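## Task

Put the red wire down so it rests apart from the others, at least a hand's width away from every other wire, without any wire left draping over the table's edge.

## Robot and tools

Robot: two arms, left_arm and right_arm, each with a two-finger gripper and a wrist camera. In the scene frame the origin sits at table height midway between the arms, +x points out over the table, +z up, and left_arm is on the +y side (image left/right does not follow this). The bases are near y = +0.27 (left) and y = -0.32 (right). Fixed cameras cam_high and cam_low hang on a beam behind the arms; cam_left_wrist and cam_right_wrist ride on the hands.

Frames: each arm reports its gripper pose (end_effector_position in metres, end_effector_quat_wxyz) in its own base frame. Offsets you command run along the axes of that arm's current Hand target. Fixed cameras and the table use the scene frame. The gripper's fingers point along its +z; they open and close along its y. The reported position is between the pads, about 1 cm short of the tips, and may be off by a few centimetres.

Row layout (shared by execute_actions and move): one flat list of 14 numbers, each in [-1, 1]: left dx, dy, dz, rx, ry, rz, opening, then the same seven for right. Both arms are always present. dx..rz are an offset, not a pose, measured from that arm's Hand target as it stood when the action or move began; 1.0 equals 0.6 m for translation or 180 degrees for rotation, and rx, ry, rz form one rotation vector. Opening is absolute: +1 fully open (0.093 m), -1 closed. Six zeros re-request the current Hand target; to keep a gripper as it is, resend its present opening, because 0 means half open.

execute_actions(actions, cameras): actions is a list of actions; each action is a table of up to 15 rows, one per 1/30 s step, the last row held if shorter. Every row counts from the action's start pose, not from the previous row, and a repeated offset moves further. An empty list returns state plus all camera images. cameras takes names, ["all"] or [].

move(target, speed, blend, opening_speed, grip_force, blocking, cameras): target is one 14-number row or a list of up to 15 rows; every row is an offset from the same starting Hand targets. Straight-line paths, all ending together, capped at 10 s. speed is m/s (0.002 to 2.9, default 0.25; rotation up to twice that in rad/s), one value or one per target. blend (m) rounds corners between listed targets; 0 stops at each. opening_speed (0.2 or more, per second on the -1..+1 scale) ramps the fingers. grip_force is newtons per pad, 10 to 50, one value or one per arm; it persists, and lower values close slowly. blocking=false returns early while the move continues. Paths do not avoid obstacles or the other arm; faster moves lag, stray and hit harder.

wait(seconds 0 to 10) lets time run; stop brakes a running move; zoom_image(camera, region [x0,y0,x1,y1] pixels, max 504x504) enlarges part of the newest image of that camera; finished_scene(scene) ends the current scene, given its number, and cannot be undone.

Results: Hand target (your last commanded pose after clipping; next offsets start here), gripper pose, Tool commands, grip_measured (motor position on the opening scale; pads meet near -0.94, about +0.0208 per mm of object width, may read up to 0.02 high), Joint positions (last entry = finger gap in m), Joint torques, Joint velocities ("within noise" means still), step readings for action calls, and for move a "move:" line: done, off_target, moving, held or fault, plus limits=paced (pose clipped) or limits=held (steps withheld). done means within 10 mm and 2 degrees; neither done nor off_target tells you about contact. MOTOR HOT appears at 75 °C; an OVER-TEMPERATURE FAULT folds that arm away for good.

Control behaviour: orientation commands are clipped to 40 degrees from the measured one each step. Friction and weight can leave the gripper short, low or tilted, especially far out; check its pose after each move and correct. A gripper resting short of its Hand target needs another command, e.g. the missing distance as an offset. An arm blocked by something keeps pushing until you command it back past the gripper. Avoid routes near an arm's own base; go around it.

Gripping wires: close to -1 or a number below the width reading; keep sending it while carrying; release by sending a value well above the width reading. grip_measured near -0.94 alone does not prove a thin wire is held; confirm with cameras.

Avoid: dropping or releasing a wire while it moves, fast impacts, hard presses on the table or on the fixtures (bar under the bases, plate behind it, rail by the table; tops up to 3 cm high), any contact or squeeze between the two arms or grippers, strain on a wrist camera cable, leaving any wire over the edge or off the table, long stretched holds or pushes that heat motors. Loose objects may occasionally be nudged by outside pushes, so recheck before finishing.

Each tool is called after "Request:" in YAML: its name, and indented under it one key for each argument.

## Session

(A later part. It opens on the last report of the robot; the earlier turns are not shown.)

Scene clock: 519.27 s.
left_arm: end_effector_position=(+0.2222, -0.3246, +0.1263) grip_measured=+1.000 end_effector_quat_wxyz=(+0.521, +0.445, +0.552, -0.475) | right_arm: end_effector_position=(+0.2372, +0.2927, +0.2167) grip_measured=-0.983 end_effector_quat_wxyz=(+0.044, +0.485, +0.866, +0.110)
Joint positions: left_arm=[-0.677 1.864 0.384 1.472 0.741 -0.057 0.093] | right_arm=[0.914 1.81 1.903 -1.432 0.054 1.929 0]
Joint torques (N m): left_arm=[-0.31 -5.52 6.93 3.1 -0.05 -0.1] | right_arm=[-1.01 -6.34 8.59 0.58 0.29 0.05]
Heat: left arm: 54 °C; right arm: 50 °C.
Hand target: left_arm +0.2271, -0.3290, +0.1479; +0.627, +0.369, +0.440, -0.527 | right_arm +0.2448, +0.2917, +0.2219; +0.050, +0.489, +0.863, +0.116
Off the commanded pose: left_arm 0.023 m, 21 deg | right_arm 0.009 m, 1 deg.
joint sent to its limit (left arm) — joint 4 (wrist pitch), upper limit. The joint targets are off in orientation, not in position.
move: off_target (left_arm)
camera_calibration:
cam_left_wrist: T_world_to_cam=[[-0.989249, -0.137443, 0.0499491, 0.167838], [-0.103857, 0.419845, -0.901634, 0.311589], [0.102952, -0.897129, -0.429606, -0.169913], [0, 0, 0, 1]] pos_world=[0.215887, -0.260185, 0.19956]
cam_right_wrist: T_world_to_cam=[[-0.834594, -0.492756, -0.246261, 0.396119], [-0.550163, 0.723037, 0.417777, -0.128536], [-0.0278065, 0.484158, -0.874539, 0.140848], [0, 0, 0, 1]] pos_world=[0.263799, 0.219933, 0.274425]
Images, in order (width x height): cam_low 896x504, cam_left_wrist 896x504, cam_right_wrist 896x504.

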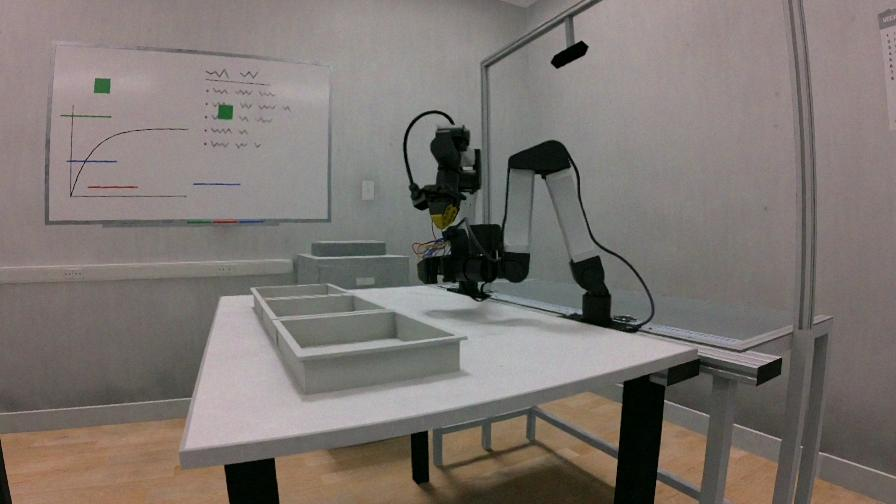

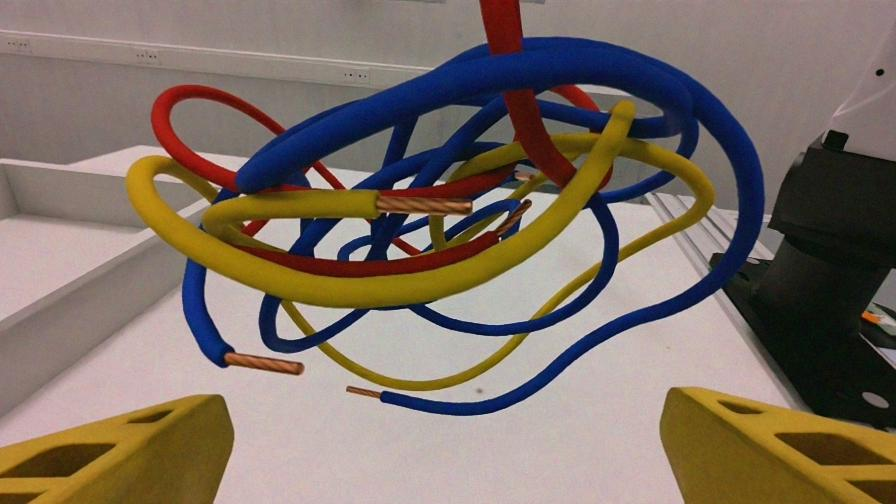

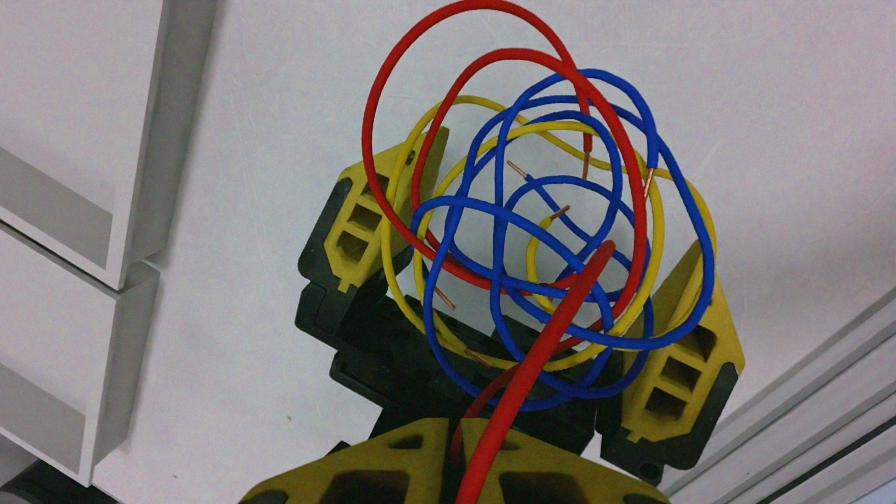

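Request:
move:
  target: [-0.002,0,0.001,0,0.111,0,1, 0,0,0,0,0,0,-1]
  speed: 0.1
  cameras: ["cam_low","cam_right_wrist","cam_left_wrist"]

Request:
zoom_image:
  camera: "cam_low"
  region: [370, 170, 510, 310]

Scene clock: 531.63 s.
left_arm: end_effector_position=(+0.2218, -0.3239, +0.1314) grip_measured=+1.000 end_effector_quat_wxyz=(+0.516, +0.451, +0.563, -0.462) | right_arm: end_effector_position=(+0.2372, +0.2927, +0.2167) grip_measured=-0.983 end_effector_quat_wxyz=(+0.044, +0.485, +0.866, +0.110)
Joint positions: left_arm=[-0.683 1.771 0.384 1.332 0.722 -0.02 0.093] | right_arm=[0.914 1.81 1.903 -1.432 0.054 1.929 0]
Joint torques (N m): left_arm=[-0.42 -8.14 8.02 2.13 -0.04 0.21] | right_arm=[-1.06 -6.52 8.81 0.63 0.3 -0.02]
Heat: left arm: 54 °C; right arm: 50 °C.
Hand target: left_arm +0.2271, -0.3291, +0.1493; +0.541, +0.454, +0.542, -0.455 | right_arm +0.2448, +0.2917, +0.2219; +0.050, +0.489, +0.863, +0.116
Off the commanded pose: left_arm 0.019 m, 4 deg | right_arm 0.009 m, 1 deg.
move: off_target (left_arm)
camera_calibration:
cam_left_wrist: T_world_to_cam=[[-0.987383, -0.151876, 0.044813, 0.162827], [-0.109575, 0.451022, -0.885761, 0.325078], [0.114314, -0.879496, -0.461973, -0.159706], [0, 0, 0, 1]] pos_world=[0.21465, -0.262349, 0.206865]
cam_right_wrist: T_world_to_cam=[[-0.834594, -0.492756, -0.246261, 0.396119], [-0.550163, 0.723037, 0.417777, -0.128536], [-0.0278065, 0.484158, -0.874539, 0.140848], [0, 0, 0, 1]] pos_world=[0.263799, 0.219933, 0.274425]
Images, in order (width x height): cam_low 896x504, cam_left_wrist 896x504, cam_right_wrist 896x504.

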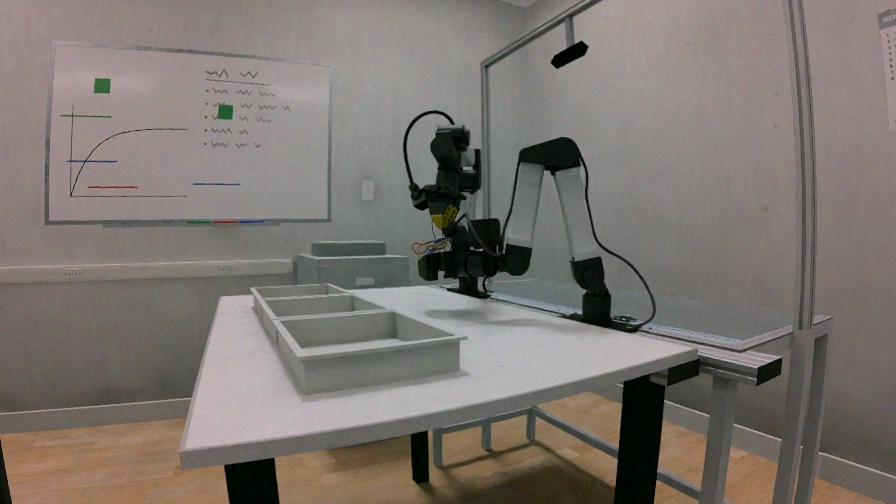

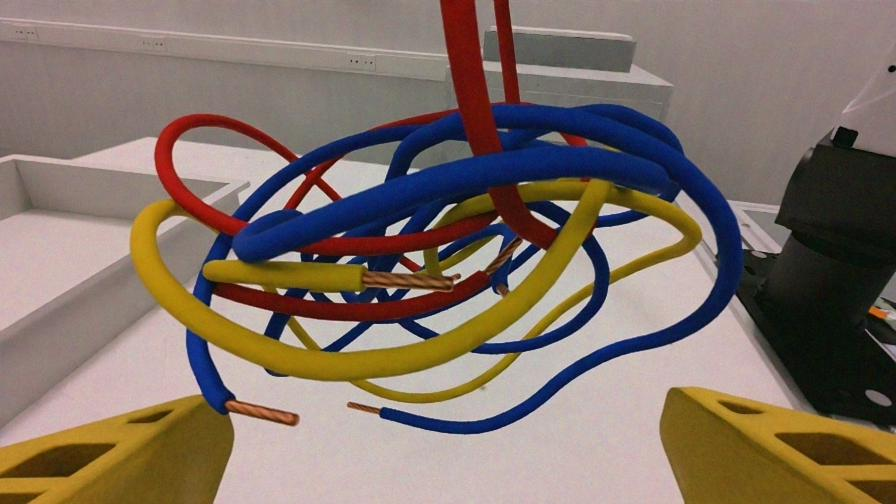

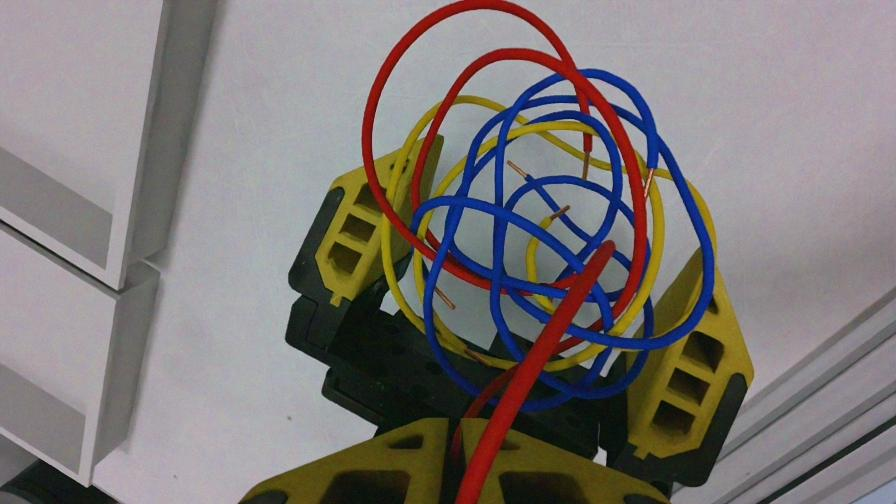

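Scaled by 3.600 from the camera's 896x504 image, which has a finer 1280x720 frame.

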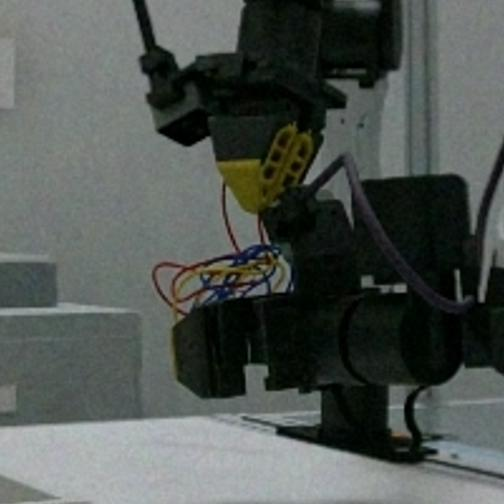

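Request:
move:
  target:
    - [-0.017,0,0.005,0,0,0,1, 0,0,0,0,0,0,-1]
    - [-0.017,0,0.005,0,0,0,-1, 0,0,0,0,0,0,-1]
  speed: 0.1
  opening_speed: 0.8
  cameras: ["cam_low","cam_right_wrist","cam_left_wrist"]

Scene clock: 544.77 s.
left_arm: end_effector_position=(+0.2230, -0.3274, +0.1415) grip_measured=-0.976 end_effector_quat_wxyz=(+0.516, +0.451, +0.563, -0.462) | right_arm: end_effector_position=(+0.2371, +0.2925, +0.2167) grip_measured=-0.983 end_effector_quat_wxyz=(+0.044, +0.485, +0.866, +0.110)
Joint positions: left_arm=[-0.691 1.722 0.406 1.262 0.714 -0.019 0] | right_arm=[0.914 1.81 1.903 -1.432 0.054 1.929 0]
Joint torques (N m): left_arm=[-0.38 -8.02 8.18 2.18 -0.06 0.18] | right_arm=[-0.88 -6.54 8.84 0.63 0.28 0.03]
Heat: left arm: 54 °C; right arm: 51 °C.
Hand target: left_arm +0.2276, -0.3321, +0.1594; +0.541, +0.454, +0.542, -0.455 | right_arm +0.2448, +0.2917, +0.2219; +0.050, +0.489, +0.863, +0.116
Off the commanded pose: left_arm 0.019 m, 4 deg | right_arm 0.009 m, 1 deg.
move: off_target (left_arm); target 2's new opening was sent with left_arm's hand 0.019 m and 4 deg from that target
camera_calibration:
cam_left_wrist: T_world_to_cam=[[-0.987457, -0.151771, 0.0435127, 0.163249], [-0.108384, 0.451208, -0.885813, 0.335616], [0.114807, -0.879418, -0.461999, -0.158278], [0, 0, 0, 1]] pos_world=[0.215748, -0.265849, 0.217065]
cam_right_wrist: T_world_to_cam=[[-0.834701, -0.492946, -0.245517, 0.395852], [-0.549976, 0.723254, 0.417648, -0.128581], [-0.0283072, 0.483639, -0.87481, 0.141216], [0, 0, 0, 1]] pos_world=[0.263699, 0.219833, 0.274427]
Images, in order (width x height): cam_low 896x504, cam_left_wrist 896x504, cam_right_wrist 896x504.

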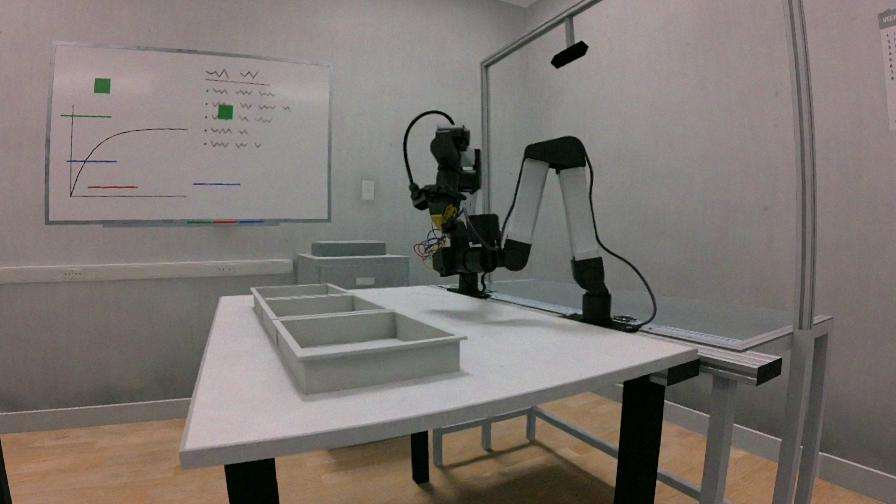

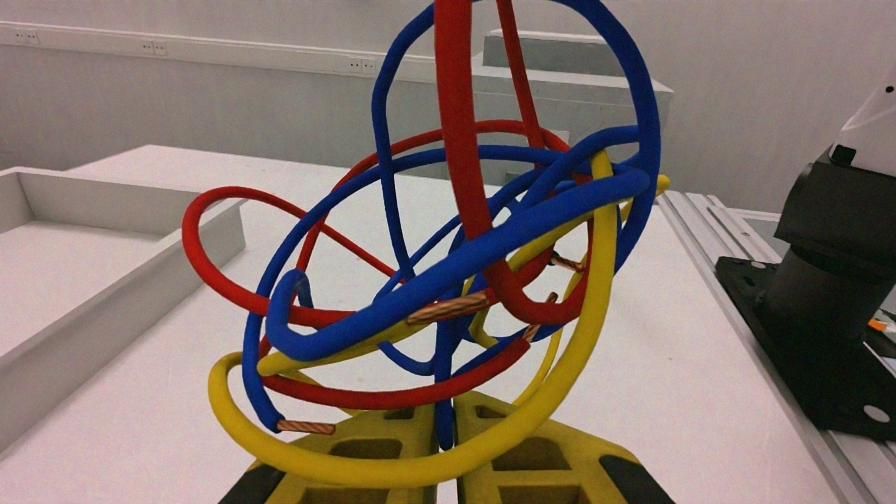

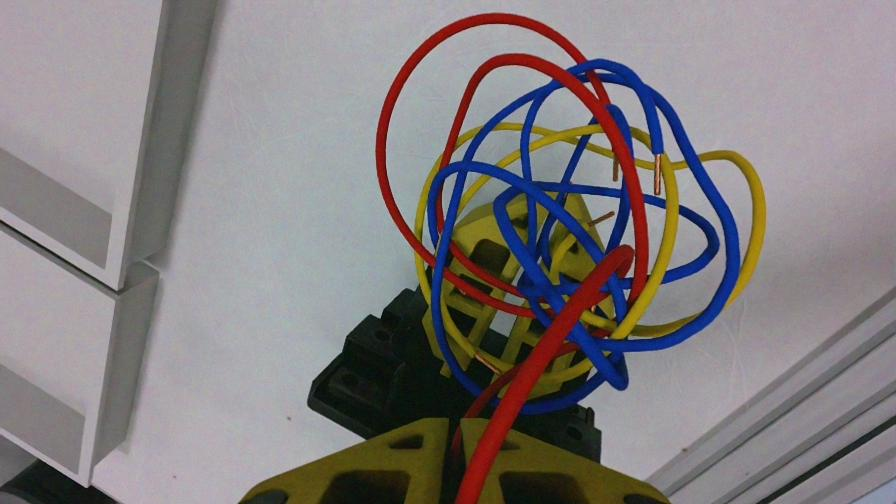

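Request:
move:
  target: [0.033,0,-0.1,0,0,0,-1, 0,0,0,0,0,0,-1]
  speed: 0.08
  cameras: ["cam_low","cam_right_wrist","cam_left_wrist"]

Request:
zoom_image:
  camera: "cam_low"
  region: [370, 170, 510, 310]

Scene clock: 553.90 s.
left_arm: end_effector_position=(+0.2201, -0.2756, +0.1332) grip_measured=-0.976 end_effector_quat_wxyz=(+0.529, +0.448, +0.557, -0.458) | right_arm: end_effector_position=(+0.2371, +0.2925, +0.2167) grip_measured=-0.983 end_effector_quat_wxyz=(+0.044, +0.485, +0.866, +0.110)
Joint positions: left_arm=[-0.524 1.709 0.26 1.417 0.868 -0.012 0] | right_arm=[0.914 1.81 1.903 -1.432 0.054 1.929 0]
Joint torques (N m): left_arm=[0.61 -6.39 3.74 2.36 0.18 0.14] | right_arm=[-0.96 -6.61 8.8 0.66 0.24 0.04]
Heat: left arm: 54 °C; right arm: 51 °C.
Hand target: left_arm +0.2172, -0.2730, +0.1396; +0.541, +0.454, +0.542, -0.455 | right_arm +0.2448, +0.2917, +0.2219; +0.050, +0.489, +0.863, +0.116
Off the commanded pose: left_arm 0.008 m, 2 deg | right_arm 0.009 m, 1 deg.
move: done
camera_calibration:
cam_left_wrist: T_world_to_cam=[[-0.986142, -0.163928, 0.0255161, 0.167359], [-0.0954135, 0.434582, -0.895564, 0.298454], [0.135719, -0.885588, -0.4442, -0.124949], [0, 0, 0, 1]] pos_world=[0.210475, -0.212921, 0.207512]
cam_right_wrist: T_world_to_cam=[[-0.834701, -0.492946, -0.245517, 0.395852], [-0.549976, 0.723254, 0.417648, -0.128581], [-0.0283072, 0.483639, -0.87481, 0.141216], [0, 0, 0, 1]] pos_world=[0.263699, 0.219833, 0.274427]
Images, in order (width x height): cam_low 896x504, cam_left_wrist 896x504, cam_right_wrist 896x504.

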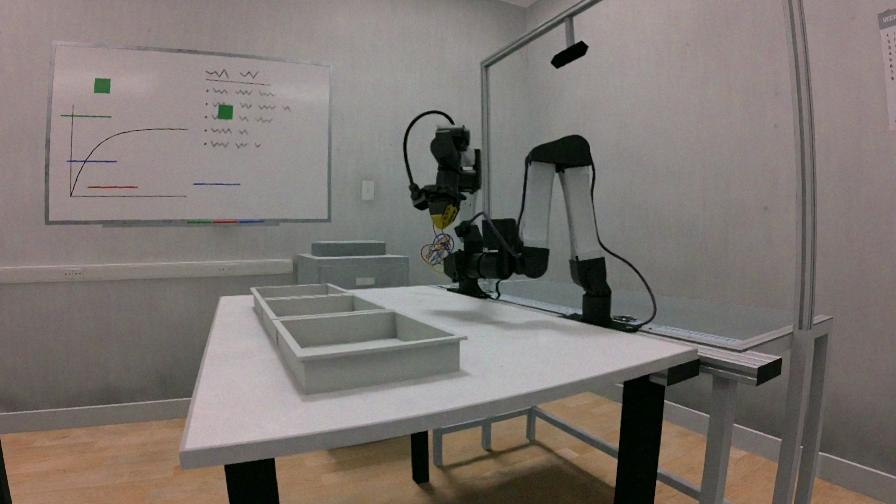

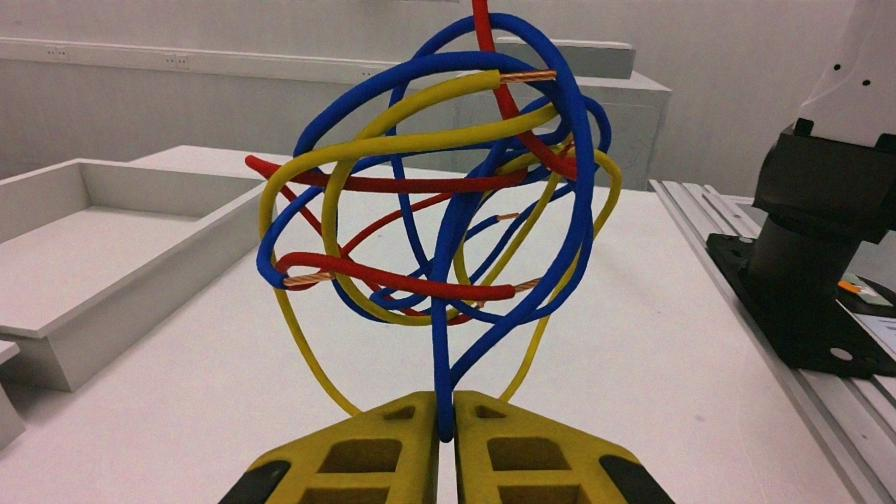

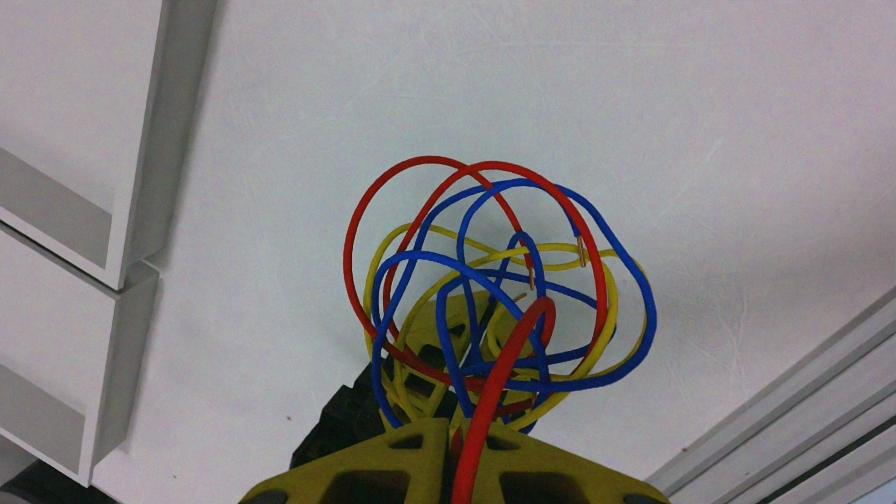

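Scaled by 3.600 from the camera's 896x504 image, which has a finer 1280x720 frame.

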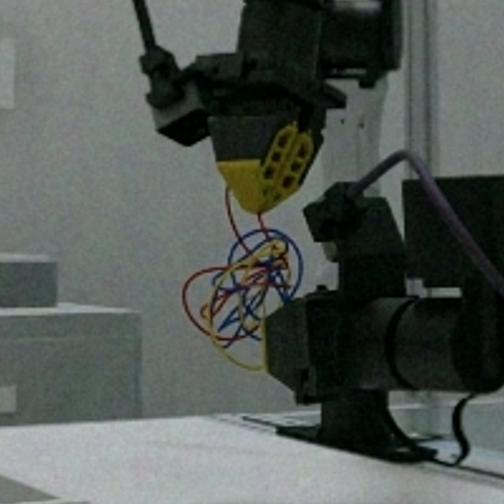

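Request:
move:
  target: [0,0,-0.04,0,0,0,-1, -0.114,-0.058,-0.055,0,0,0,-1]
  speed: 0.06
  cameras: ["cam_low","cam_right_wrist","cam_left_wrist"]

Request:
zoom_image:
  camera: "cam_low"
  region: [370, 170, 510, 310]

Scene clock: 561.63 s.
left_arm: end_effector_position=(+0.2159, -0.2524, +0.1338) grip_measured=-0.976 end_effector_quat_wxyz=(+0.529, +0.448, +0.555, -0.460) | right_arm: end_effector_position=(+0.2476, +0.2207, +0.2345) grip_measured=-0.983 end_effector_quat_wxyz=(+0.045, +0.486, +0.866, +0.109)
Joint positions: left_arm=[-0.435 1.669 0.205 1.434 0.96 -0.012 0] | right_arm=[0.736 1.65 1.789 -1.475 0.016 1.757 0]
Joint torques (N m): left_arm=[0.8 -6.16 3.48 2.22 0.16 0.14] | right_arm=[-1.51 -8.95 5.39 0.54 0.19 -0.04]
Heat: left arm: 53 °C; right arm: 50 °C.
Hand target: left_arm +0.2130, -0.2494, +0.1398; +0.541, +0.455, +0.542, -0.455 | right_arm +0.2445, +0.2110, +0.2435; +0.050, +0.489, +0.863, +0.116
Off the commanded pose: left_arm 0.007 m, 2 deg | right_arm 0.014 m, 1 deg.
move: off_target (right_arm)
camera_calibration:
cam_left_wrist: T_world_to_cam=[[-0.986705, -0.160489, 0.0256352, 0.16801], [-0.0935451, 0.431832, -0.89709, 0.287618], [0.132903, -0.887561, -0.441103, -0.103853], [0, 0, 0, 1]] pos_world=[0.206484, -0.189415, 0.207902]
cam_right_wrist: T_world_to_cam=[[-0.835465, -0.491852, -0.24511, 0.373474], [-0.548931, 0.725892, 0.414433, -0.0783617], [-0.0259164, 0.480793, -0.876451, 0.192275], [0, 0, 0, 1]] pos_world=[0.273993, 0.148132, 0.292537]
Images, in order (width x height): cam_low 896x504, cam_left_wrist 896x504, cam_right_wrist 896x504.

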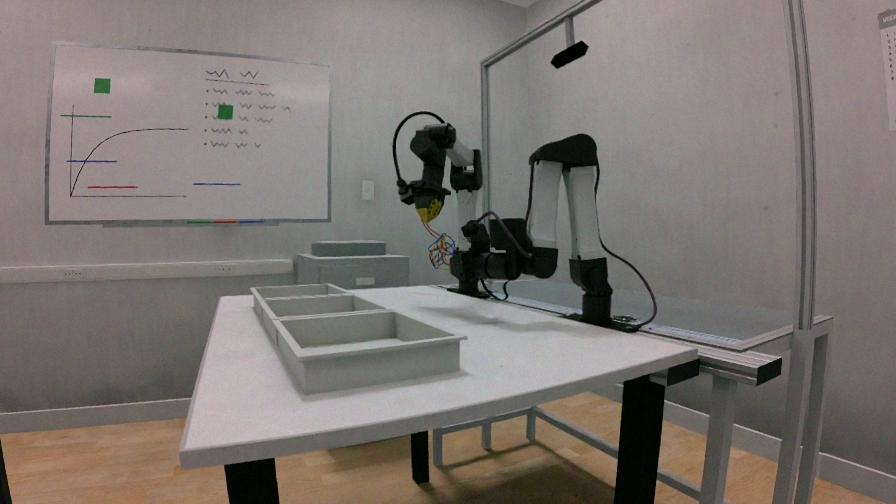

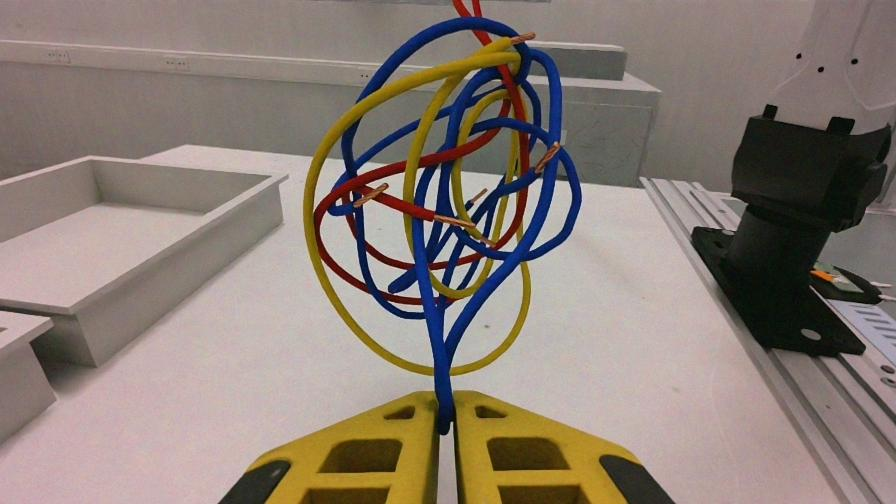

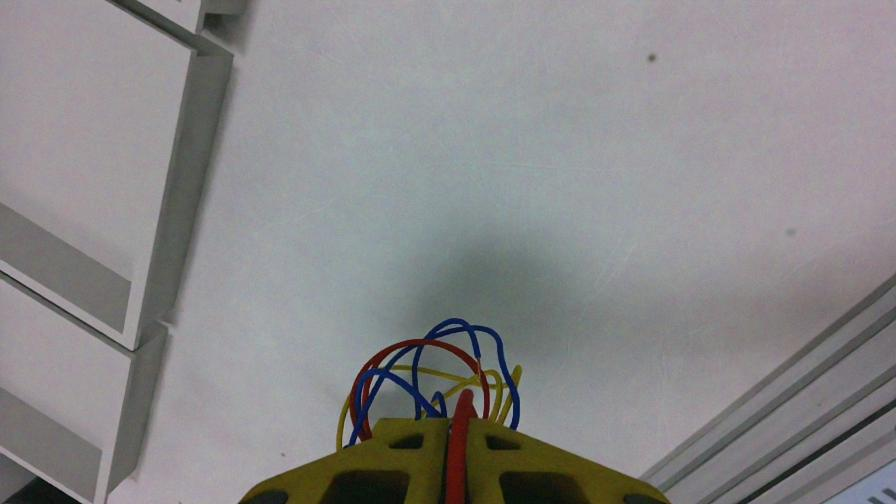

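Scaled by 3.600 from the camera's 896x504 image, which has a finer 1280x720 frame.

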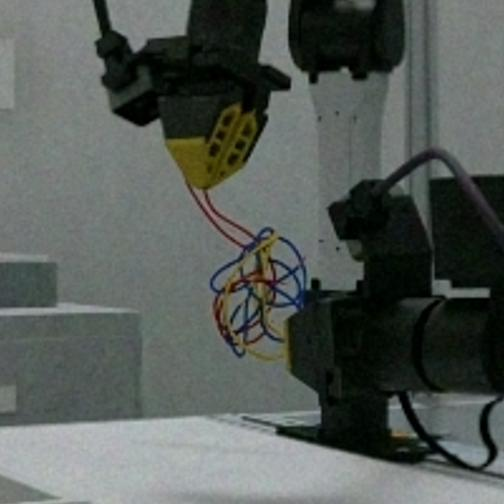

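Request:
move:
  target: [0,0,0,0,0,0,-1, -0.1763,-0.0185,-0.044,0,0,0,-1]
  speed: 0.06
  cameras: ["cam_low","cam_right_wrist","cam_left_wrist"]

Request:
zoom_image:
  camera: "cam_low"
  region: [370, 170, 510, 310]

Scene clock: 569.73 s.
left_arm: end_effector_position=(+0.2158, -0.2524, +0.1340) grip_measured=-0.976 end_effector_quat_wxyz=(+0.529, +0.448, +0.555, -0.460) | right_arm: end_effector_position=(+0.2843, +0.1154, +0.2449) grip_measured=-0.983 end_effector_quat_wxyz=(+0.035, +0.489, +0.866, +0.101)
Joint positions: left_arm=[-0.435 1.669 0.205 1.435 0.961 -0.012 0] | right_arm=[0.342 1.605 1.792 -1.558 -0.079 1.378 0]
Joint torques (N m): left_arm=[0.94 -6.15 3.47 2.2 0.14 0.14] | right_arm=[-0.94 -7.92 8.85 0.53 0.11 -0.04]
Heat: left arm: 52 °C; right arm: 49 °C.
Hand target: left_arm +0.2130, -0.2494, +0.1397; +0.541, +0.454, +0.542, -0.455 | right_arm +0.2846, +0.1109, +0.2635; +0.050, +0.489, +0.863, +0.116
Off the commanded pose: left_arm 0.007 m, 2 deg | right_arm 0.019 m, 2 deg.
joint sent to its limit (right arm) — joint 4 (wrist pitch), lower limit. The joint targets still meet the commanded pose.
move: off_target (right_arm)
camera_calibration:
cam_left_wrist: T_world_to_cam=[[-0.986773, -0.160161, 0.02506, 0.168105], [-0.0928315, 0.431549, -0.8973, 0.28754], [0.132898, -0.887758, -0.440709, -0.103914], [0, 0, 0, 1]] pos_world=[0.206384, -0.189414, 0.208001]
cam_right_wrist: T_world_to_cam=[[-0.843037, -0.489778, -0.222275, 0.351177], [-0.535854, 0.729207, 0.425579, 0.00710769], [-0.0463546, 0.477886, -0.877198, 0.259237], [0, 0, 0, 1]] pos_world=[0.311881, 0.0429299, 0.302435]
Images, in order (width x height): cam_low 896x504, cam_left_wrist 896x504, cam_right_wrist 896x504.

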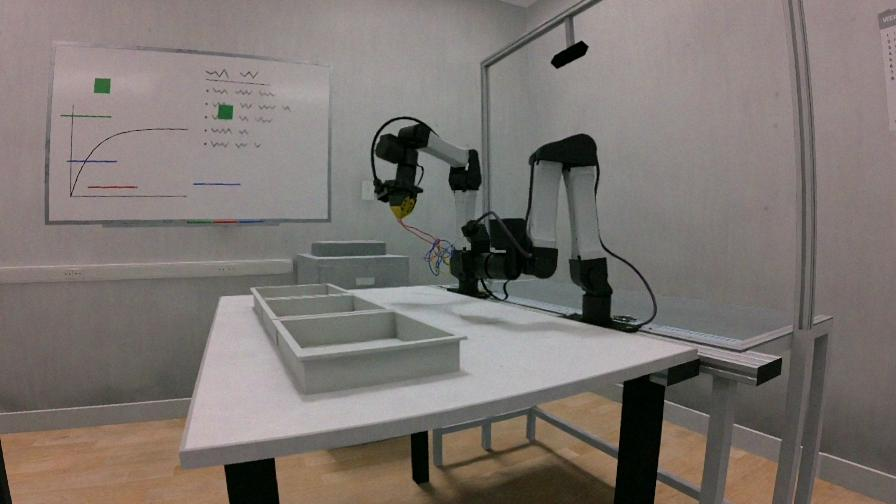

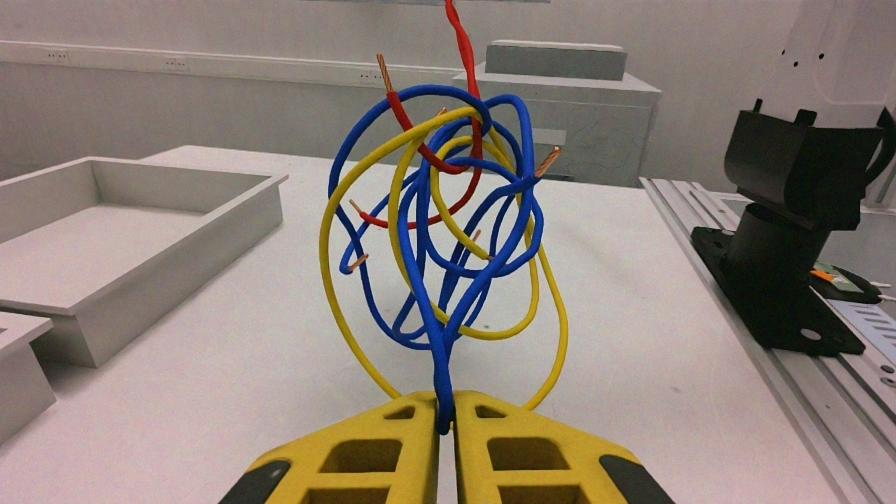

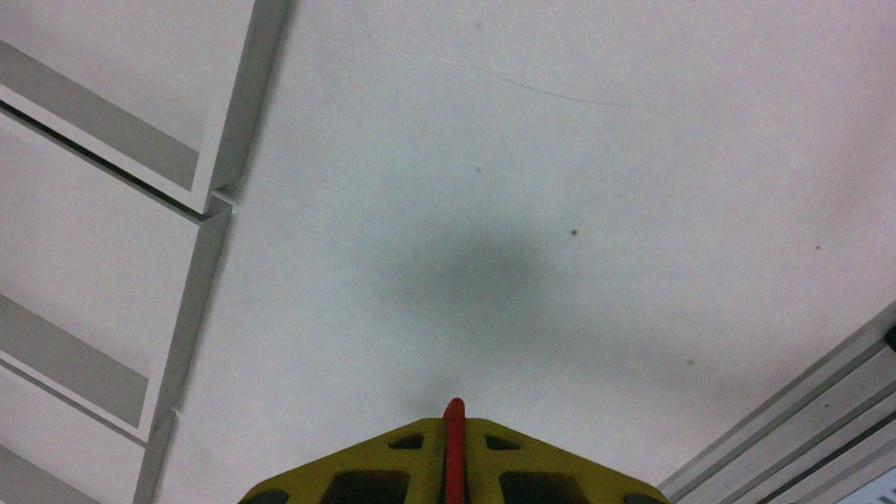

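Scaled by 3.600 from the camera's 896x504 image, which has a finer 1280x720 frame.

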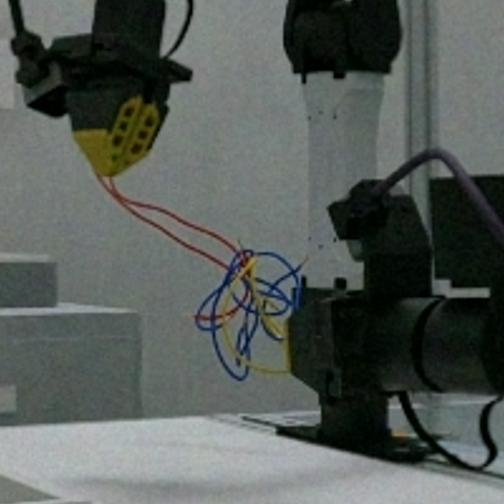

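Request:
move:
  target: [0,0,0,0,0,0,-1, -0.16,-0.03,-0.02,0,0,0,-1]
  speed: 0.06
  cameras: ["cam_low","cam_high","cam_left_wrist"]

Request:
zoom_image:
  camera: "cam_low"
  region: [350, 170, 510, 330]

Scene clock: 575.83 s.
left_arm: end_effector_position=(+0.2160, -0.2524, +0.1352) grip_measured=-0.976 end_effector_quat_wxyz=(+0.532, +0.449, +0.552, -0.460) | right_arm: end_effector_position=(+0.3096, +0.0224, +0.2613) grip_measured=-0.983 end_effector_quat_wxyz=(+0.063, +0.491, +0.859, +0.131)
Joint positions: left_arm=[-0.434 1.669 0.205 1.442 0.961 -0.012 0] | right_arm=[-0.019 1.605 1.848 -1.575 -0.168 1.039 0]
Joint torques (N m): left_arm=[0.99 -6.06 3.4 2.11 0.18 0.13] | right_arm=[-0.4 -4.78 8.12 0.8 0.08 -0.03]
Heat: left arm: 51 °C; right arm: 49 °C.
Hand target: left_arm +0.2130, -0.2494, +0.1397; +0.541, +0.455, +0.542, -0.455 | right_arm +0.3167, +0.0181, +0.2680; +0.050, +0.489, +0.863, +0.116
Off the commanded pose: left_arm 0.006 m, 2 deg | right_arm 0.011 m, 2 deg.
joint read past its limit (right arm) — joint 4 (wrist pitch), lower limit.
joint sent to its limit (right arm) — joint 4 (wrist pitch), lower limit. The joint targets are off in orientation, not in position.
move: off_target (right_arm)
camera_calibration:
cam_left_wrist: T_world_to_cam=[[-0.986859, -0.160465, 0.0189796, 0.168953], [-0.0870211, 0.428823, -0.899187, 0.28694], [0.13615, -0.889023, -0.437152, -0.104804], [0, 0, 0, 1]] pos_world=[0.205971, -0.189109, 0.208991]
Images, in order (width x height): cam_high 896x504, cam_low 896x504, cam_left_wrist 896x504.

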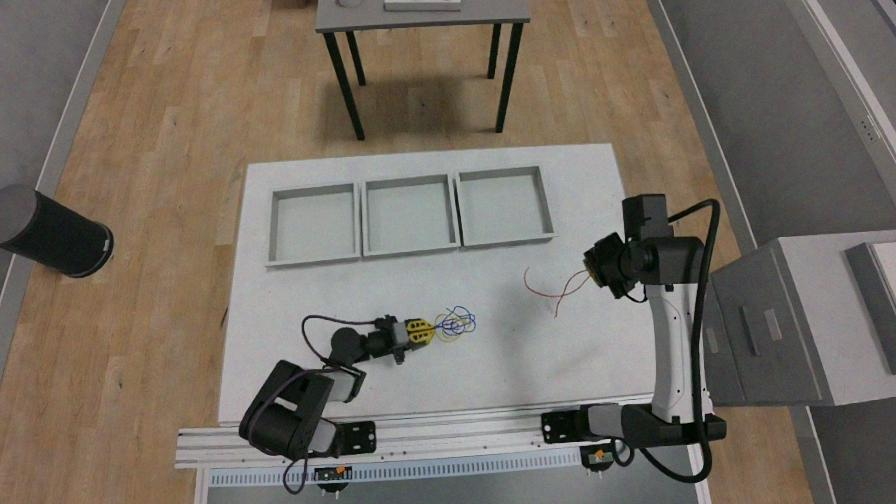

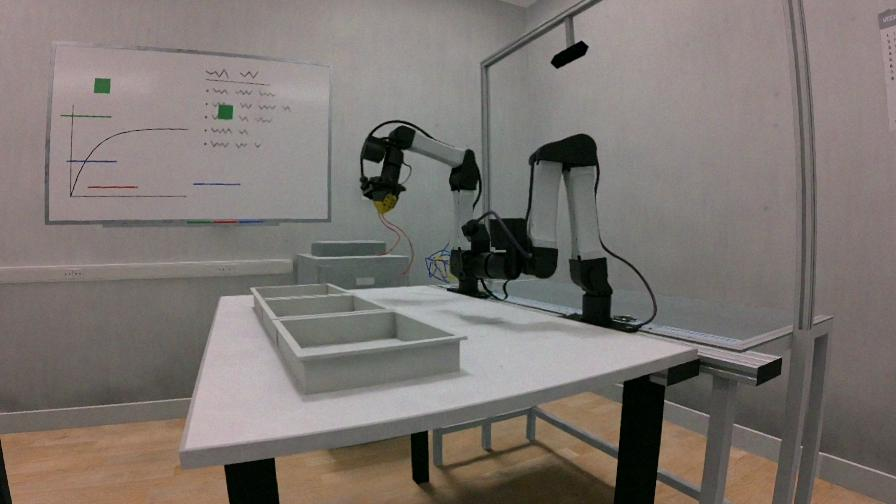

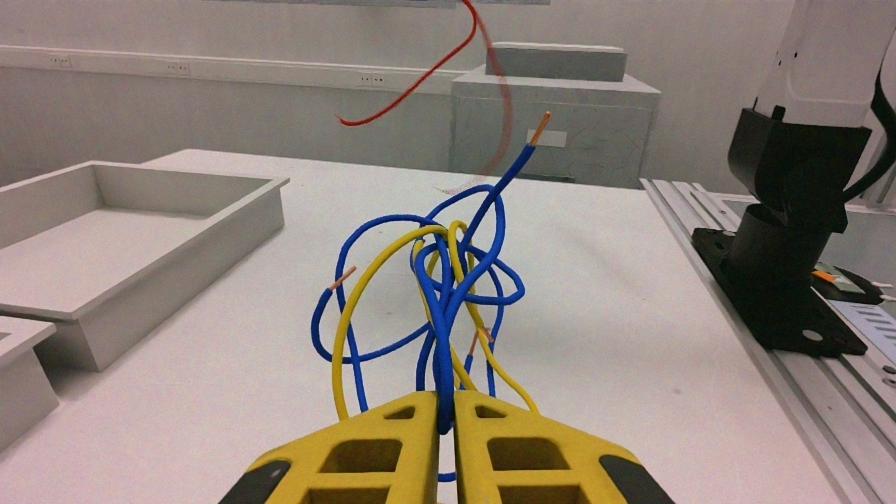

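Scaled by 3.150 from the camera's 896x504 image, which has a finer 1280x720 frame.

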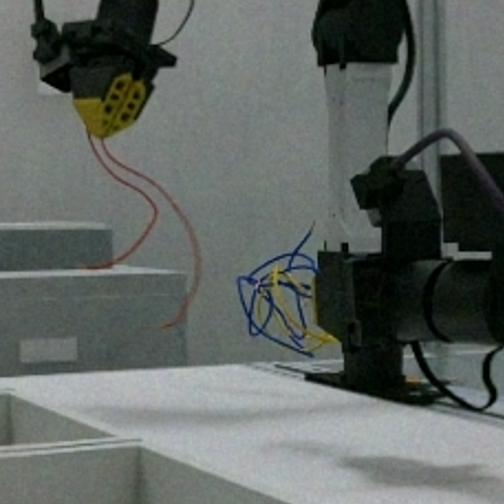

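Request:
move:
  target: [0.1078,0.0837,-0.1197,-0.1578,0.2441,-0.0654,-1, -0.0038,-0.1708,0.271,0,0,0,-1]
  speed: 0.12
  cameras: ["cam_low","cam_high","cam_left_wrist","cam_right_wrist"]

Request:
zoom_image:
  camera: "cam_low"
  region: [330, 170, 530, 330]

Scene clock: 603.03 s.
left_arm: end_effector_position=(+0.2393, -0.1654, +0.0625) grip_measured=-0.976 end_effector_quat_wxyz=(+0.330, +0.388, +0.844, -0.168) | right_arm: end_effector_position=(+0.2604, -0.0086, +0.0793) grip_measured=-0.983 end_effector_quat_wxyz=(+0.031, +0.491, +0.865, +0.103)
Joint positions: left_arm=[-0.419 1.14 0.44 -0.174 0.324 0.324 0] | right_arm=[-0.142 1.422 0.952 -0.965 -0.169 0.902 0]
Joint torques (N m): left_arm=[-0.31 -1.91 11.89 1.8 0.16 0.03] | right_arm=[-0.64 -6.57 5.83 0.71 -0.13 -0.01]
Heat: left arm: 51 °C; right arm: 48 °C.
Hand target: left_arm +0.2500, -0.1699, +0.0750; +0.346, +0.391, +0.837, -0.162 | right_arm +0.2650, -0.0100, +0.0850; +0.050, +0.489, +0.863, +0.116
Off the commanded pose: left_arm 0.017 m, 2 deg | right_arm 0.008 m, 3 deg.
move: off_target (left_arm, right_arm)
camera_calibration:
cam_left_wrist: T_world_to_cam=[[-0.777408, -0.628287, 0.0298707, 0.0791121], [-0.604364, 0.732961, -0.312269, 0.323733], [0.174301, -0.260814, -0.949524, 0.0643673], [0, 0, 0, 1]] pos_world=[0.245936, -0.170791, 0.159847]
cam_right_wrist: T_world_to_cam=[[-0.845851, -0.485139, -0.221757, 0.234212], [-0.531155, 0.72776, 0.433867, 0.153224], [-0.0491004, 0.484774, -0.87326, 0.17263], [0, 0, 0, 1]] pos_world=[0.28797, -0.0815711, 0.13621]

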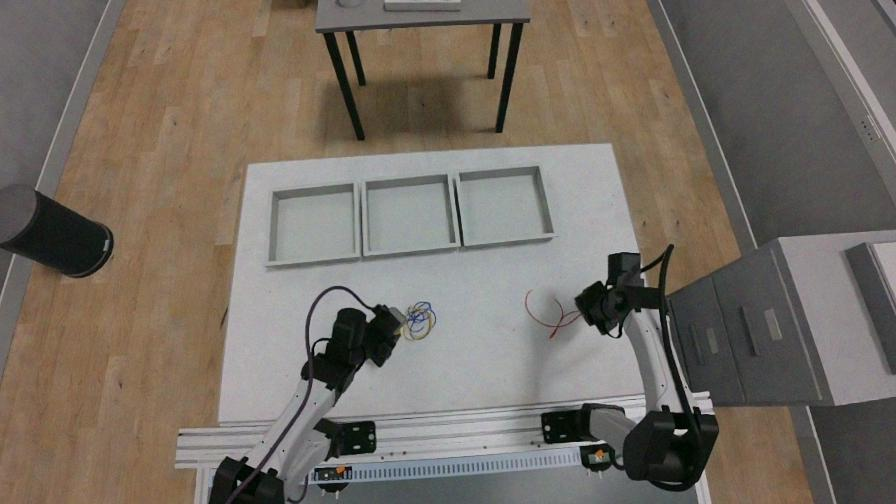

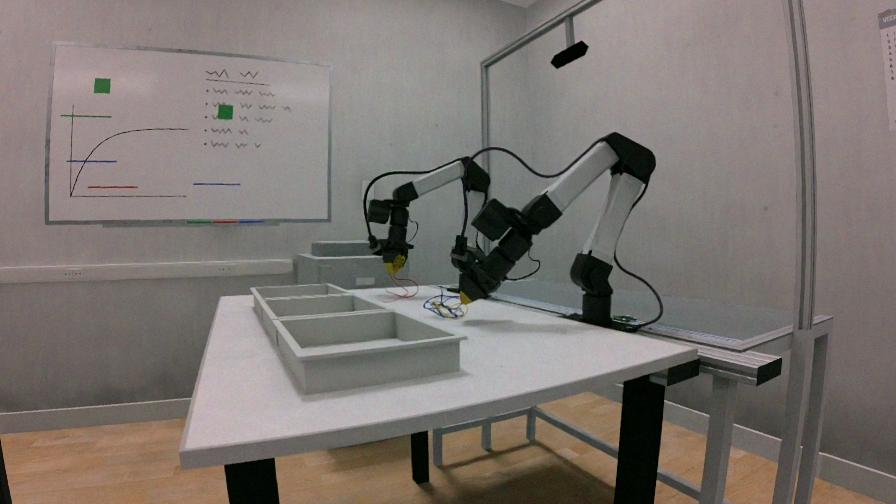

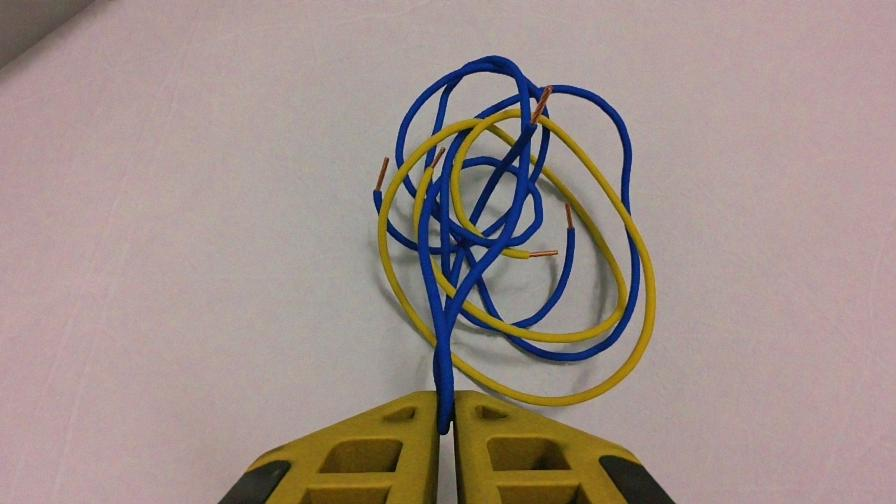

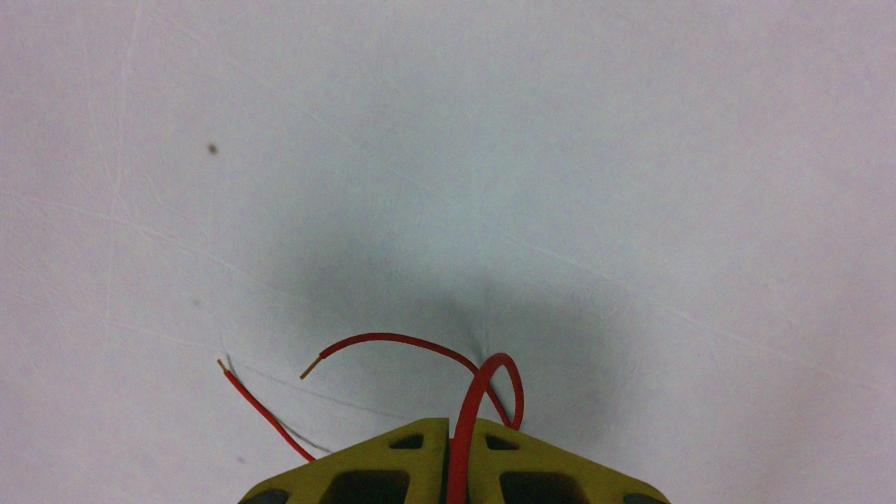

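Scaled by 2.520 from the camera's 896x504 image, which has a finer 1280x720 frame.

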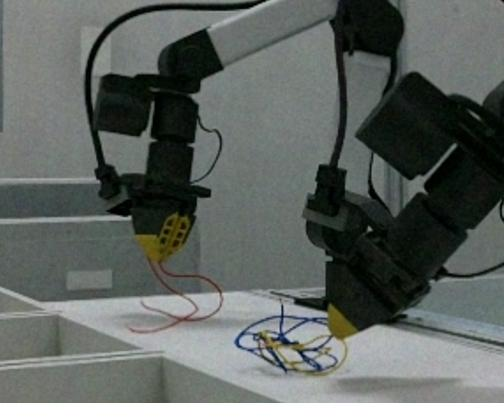

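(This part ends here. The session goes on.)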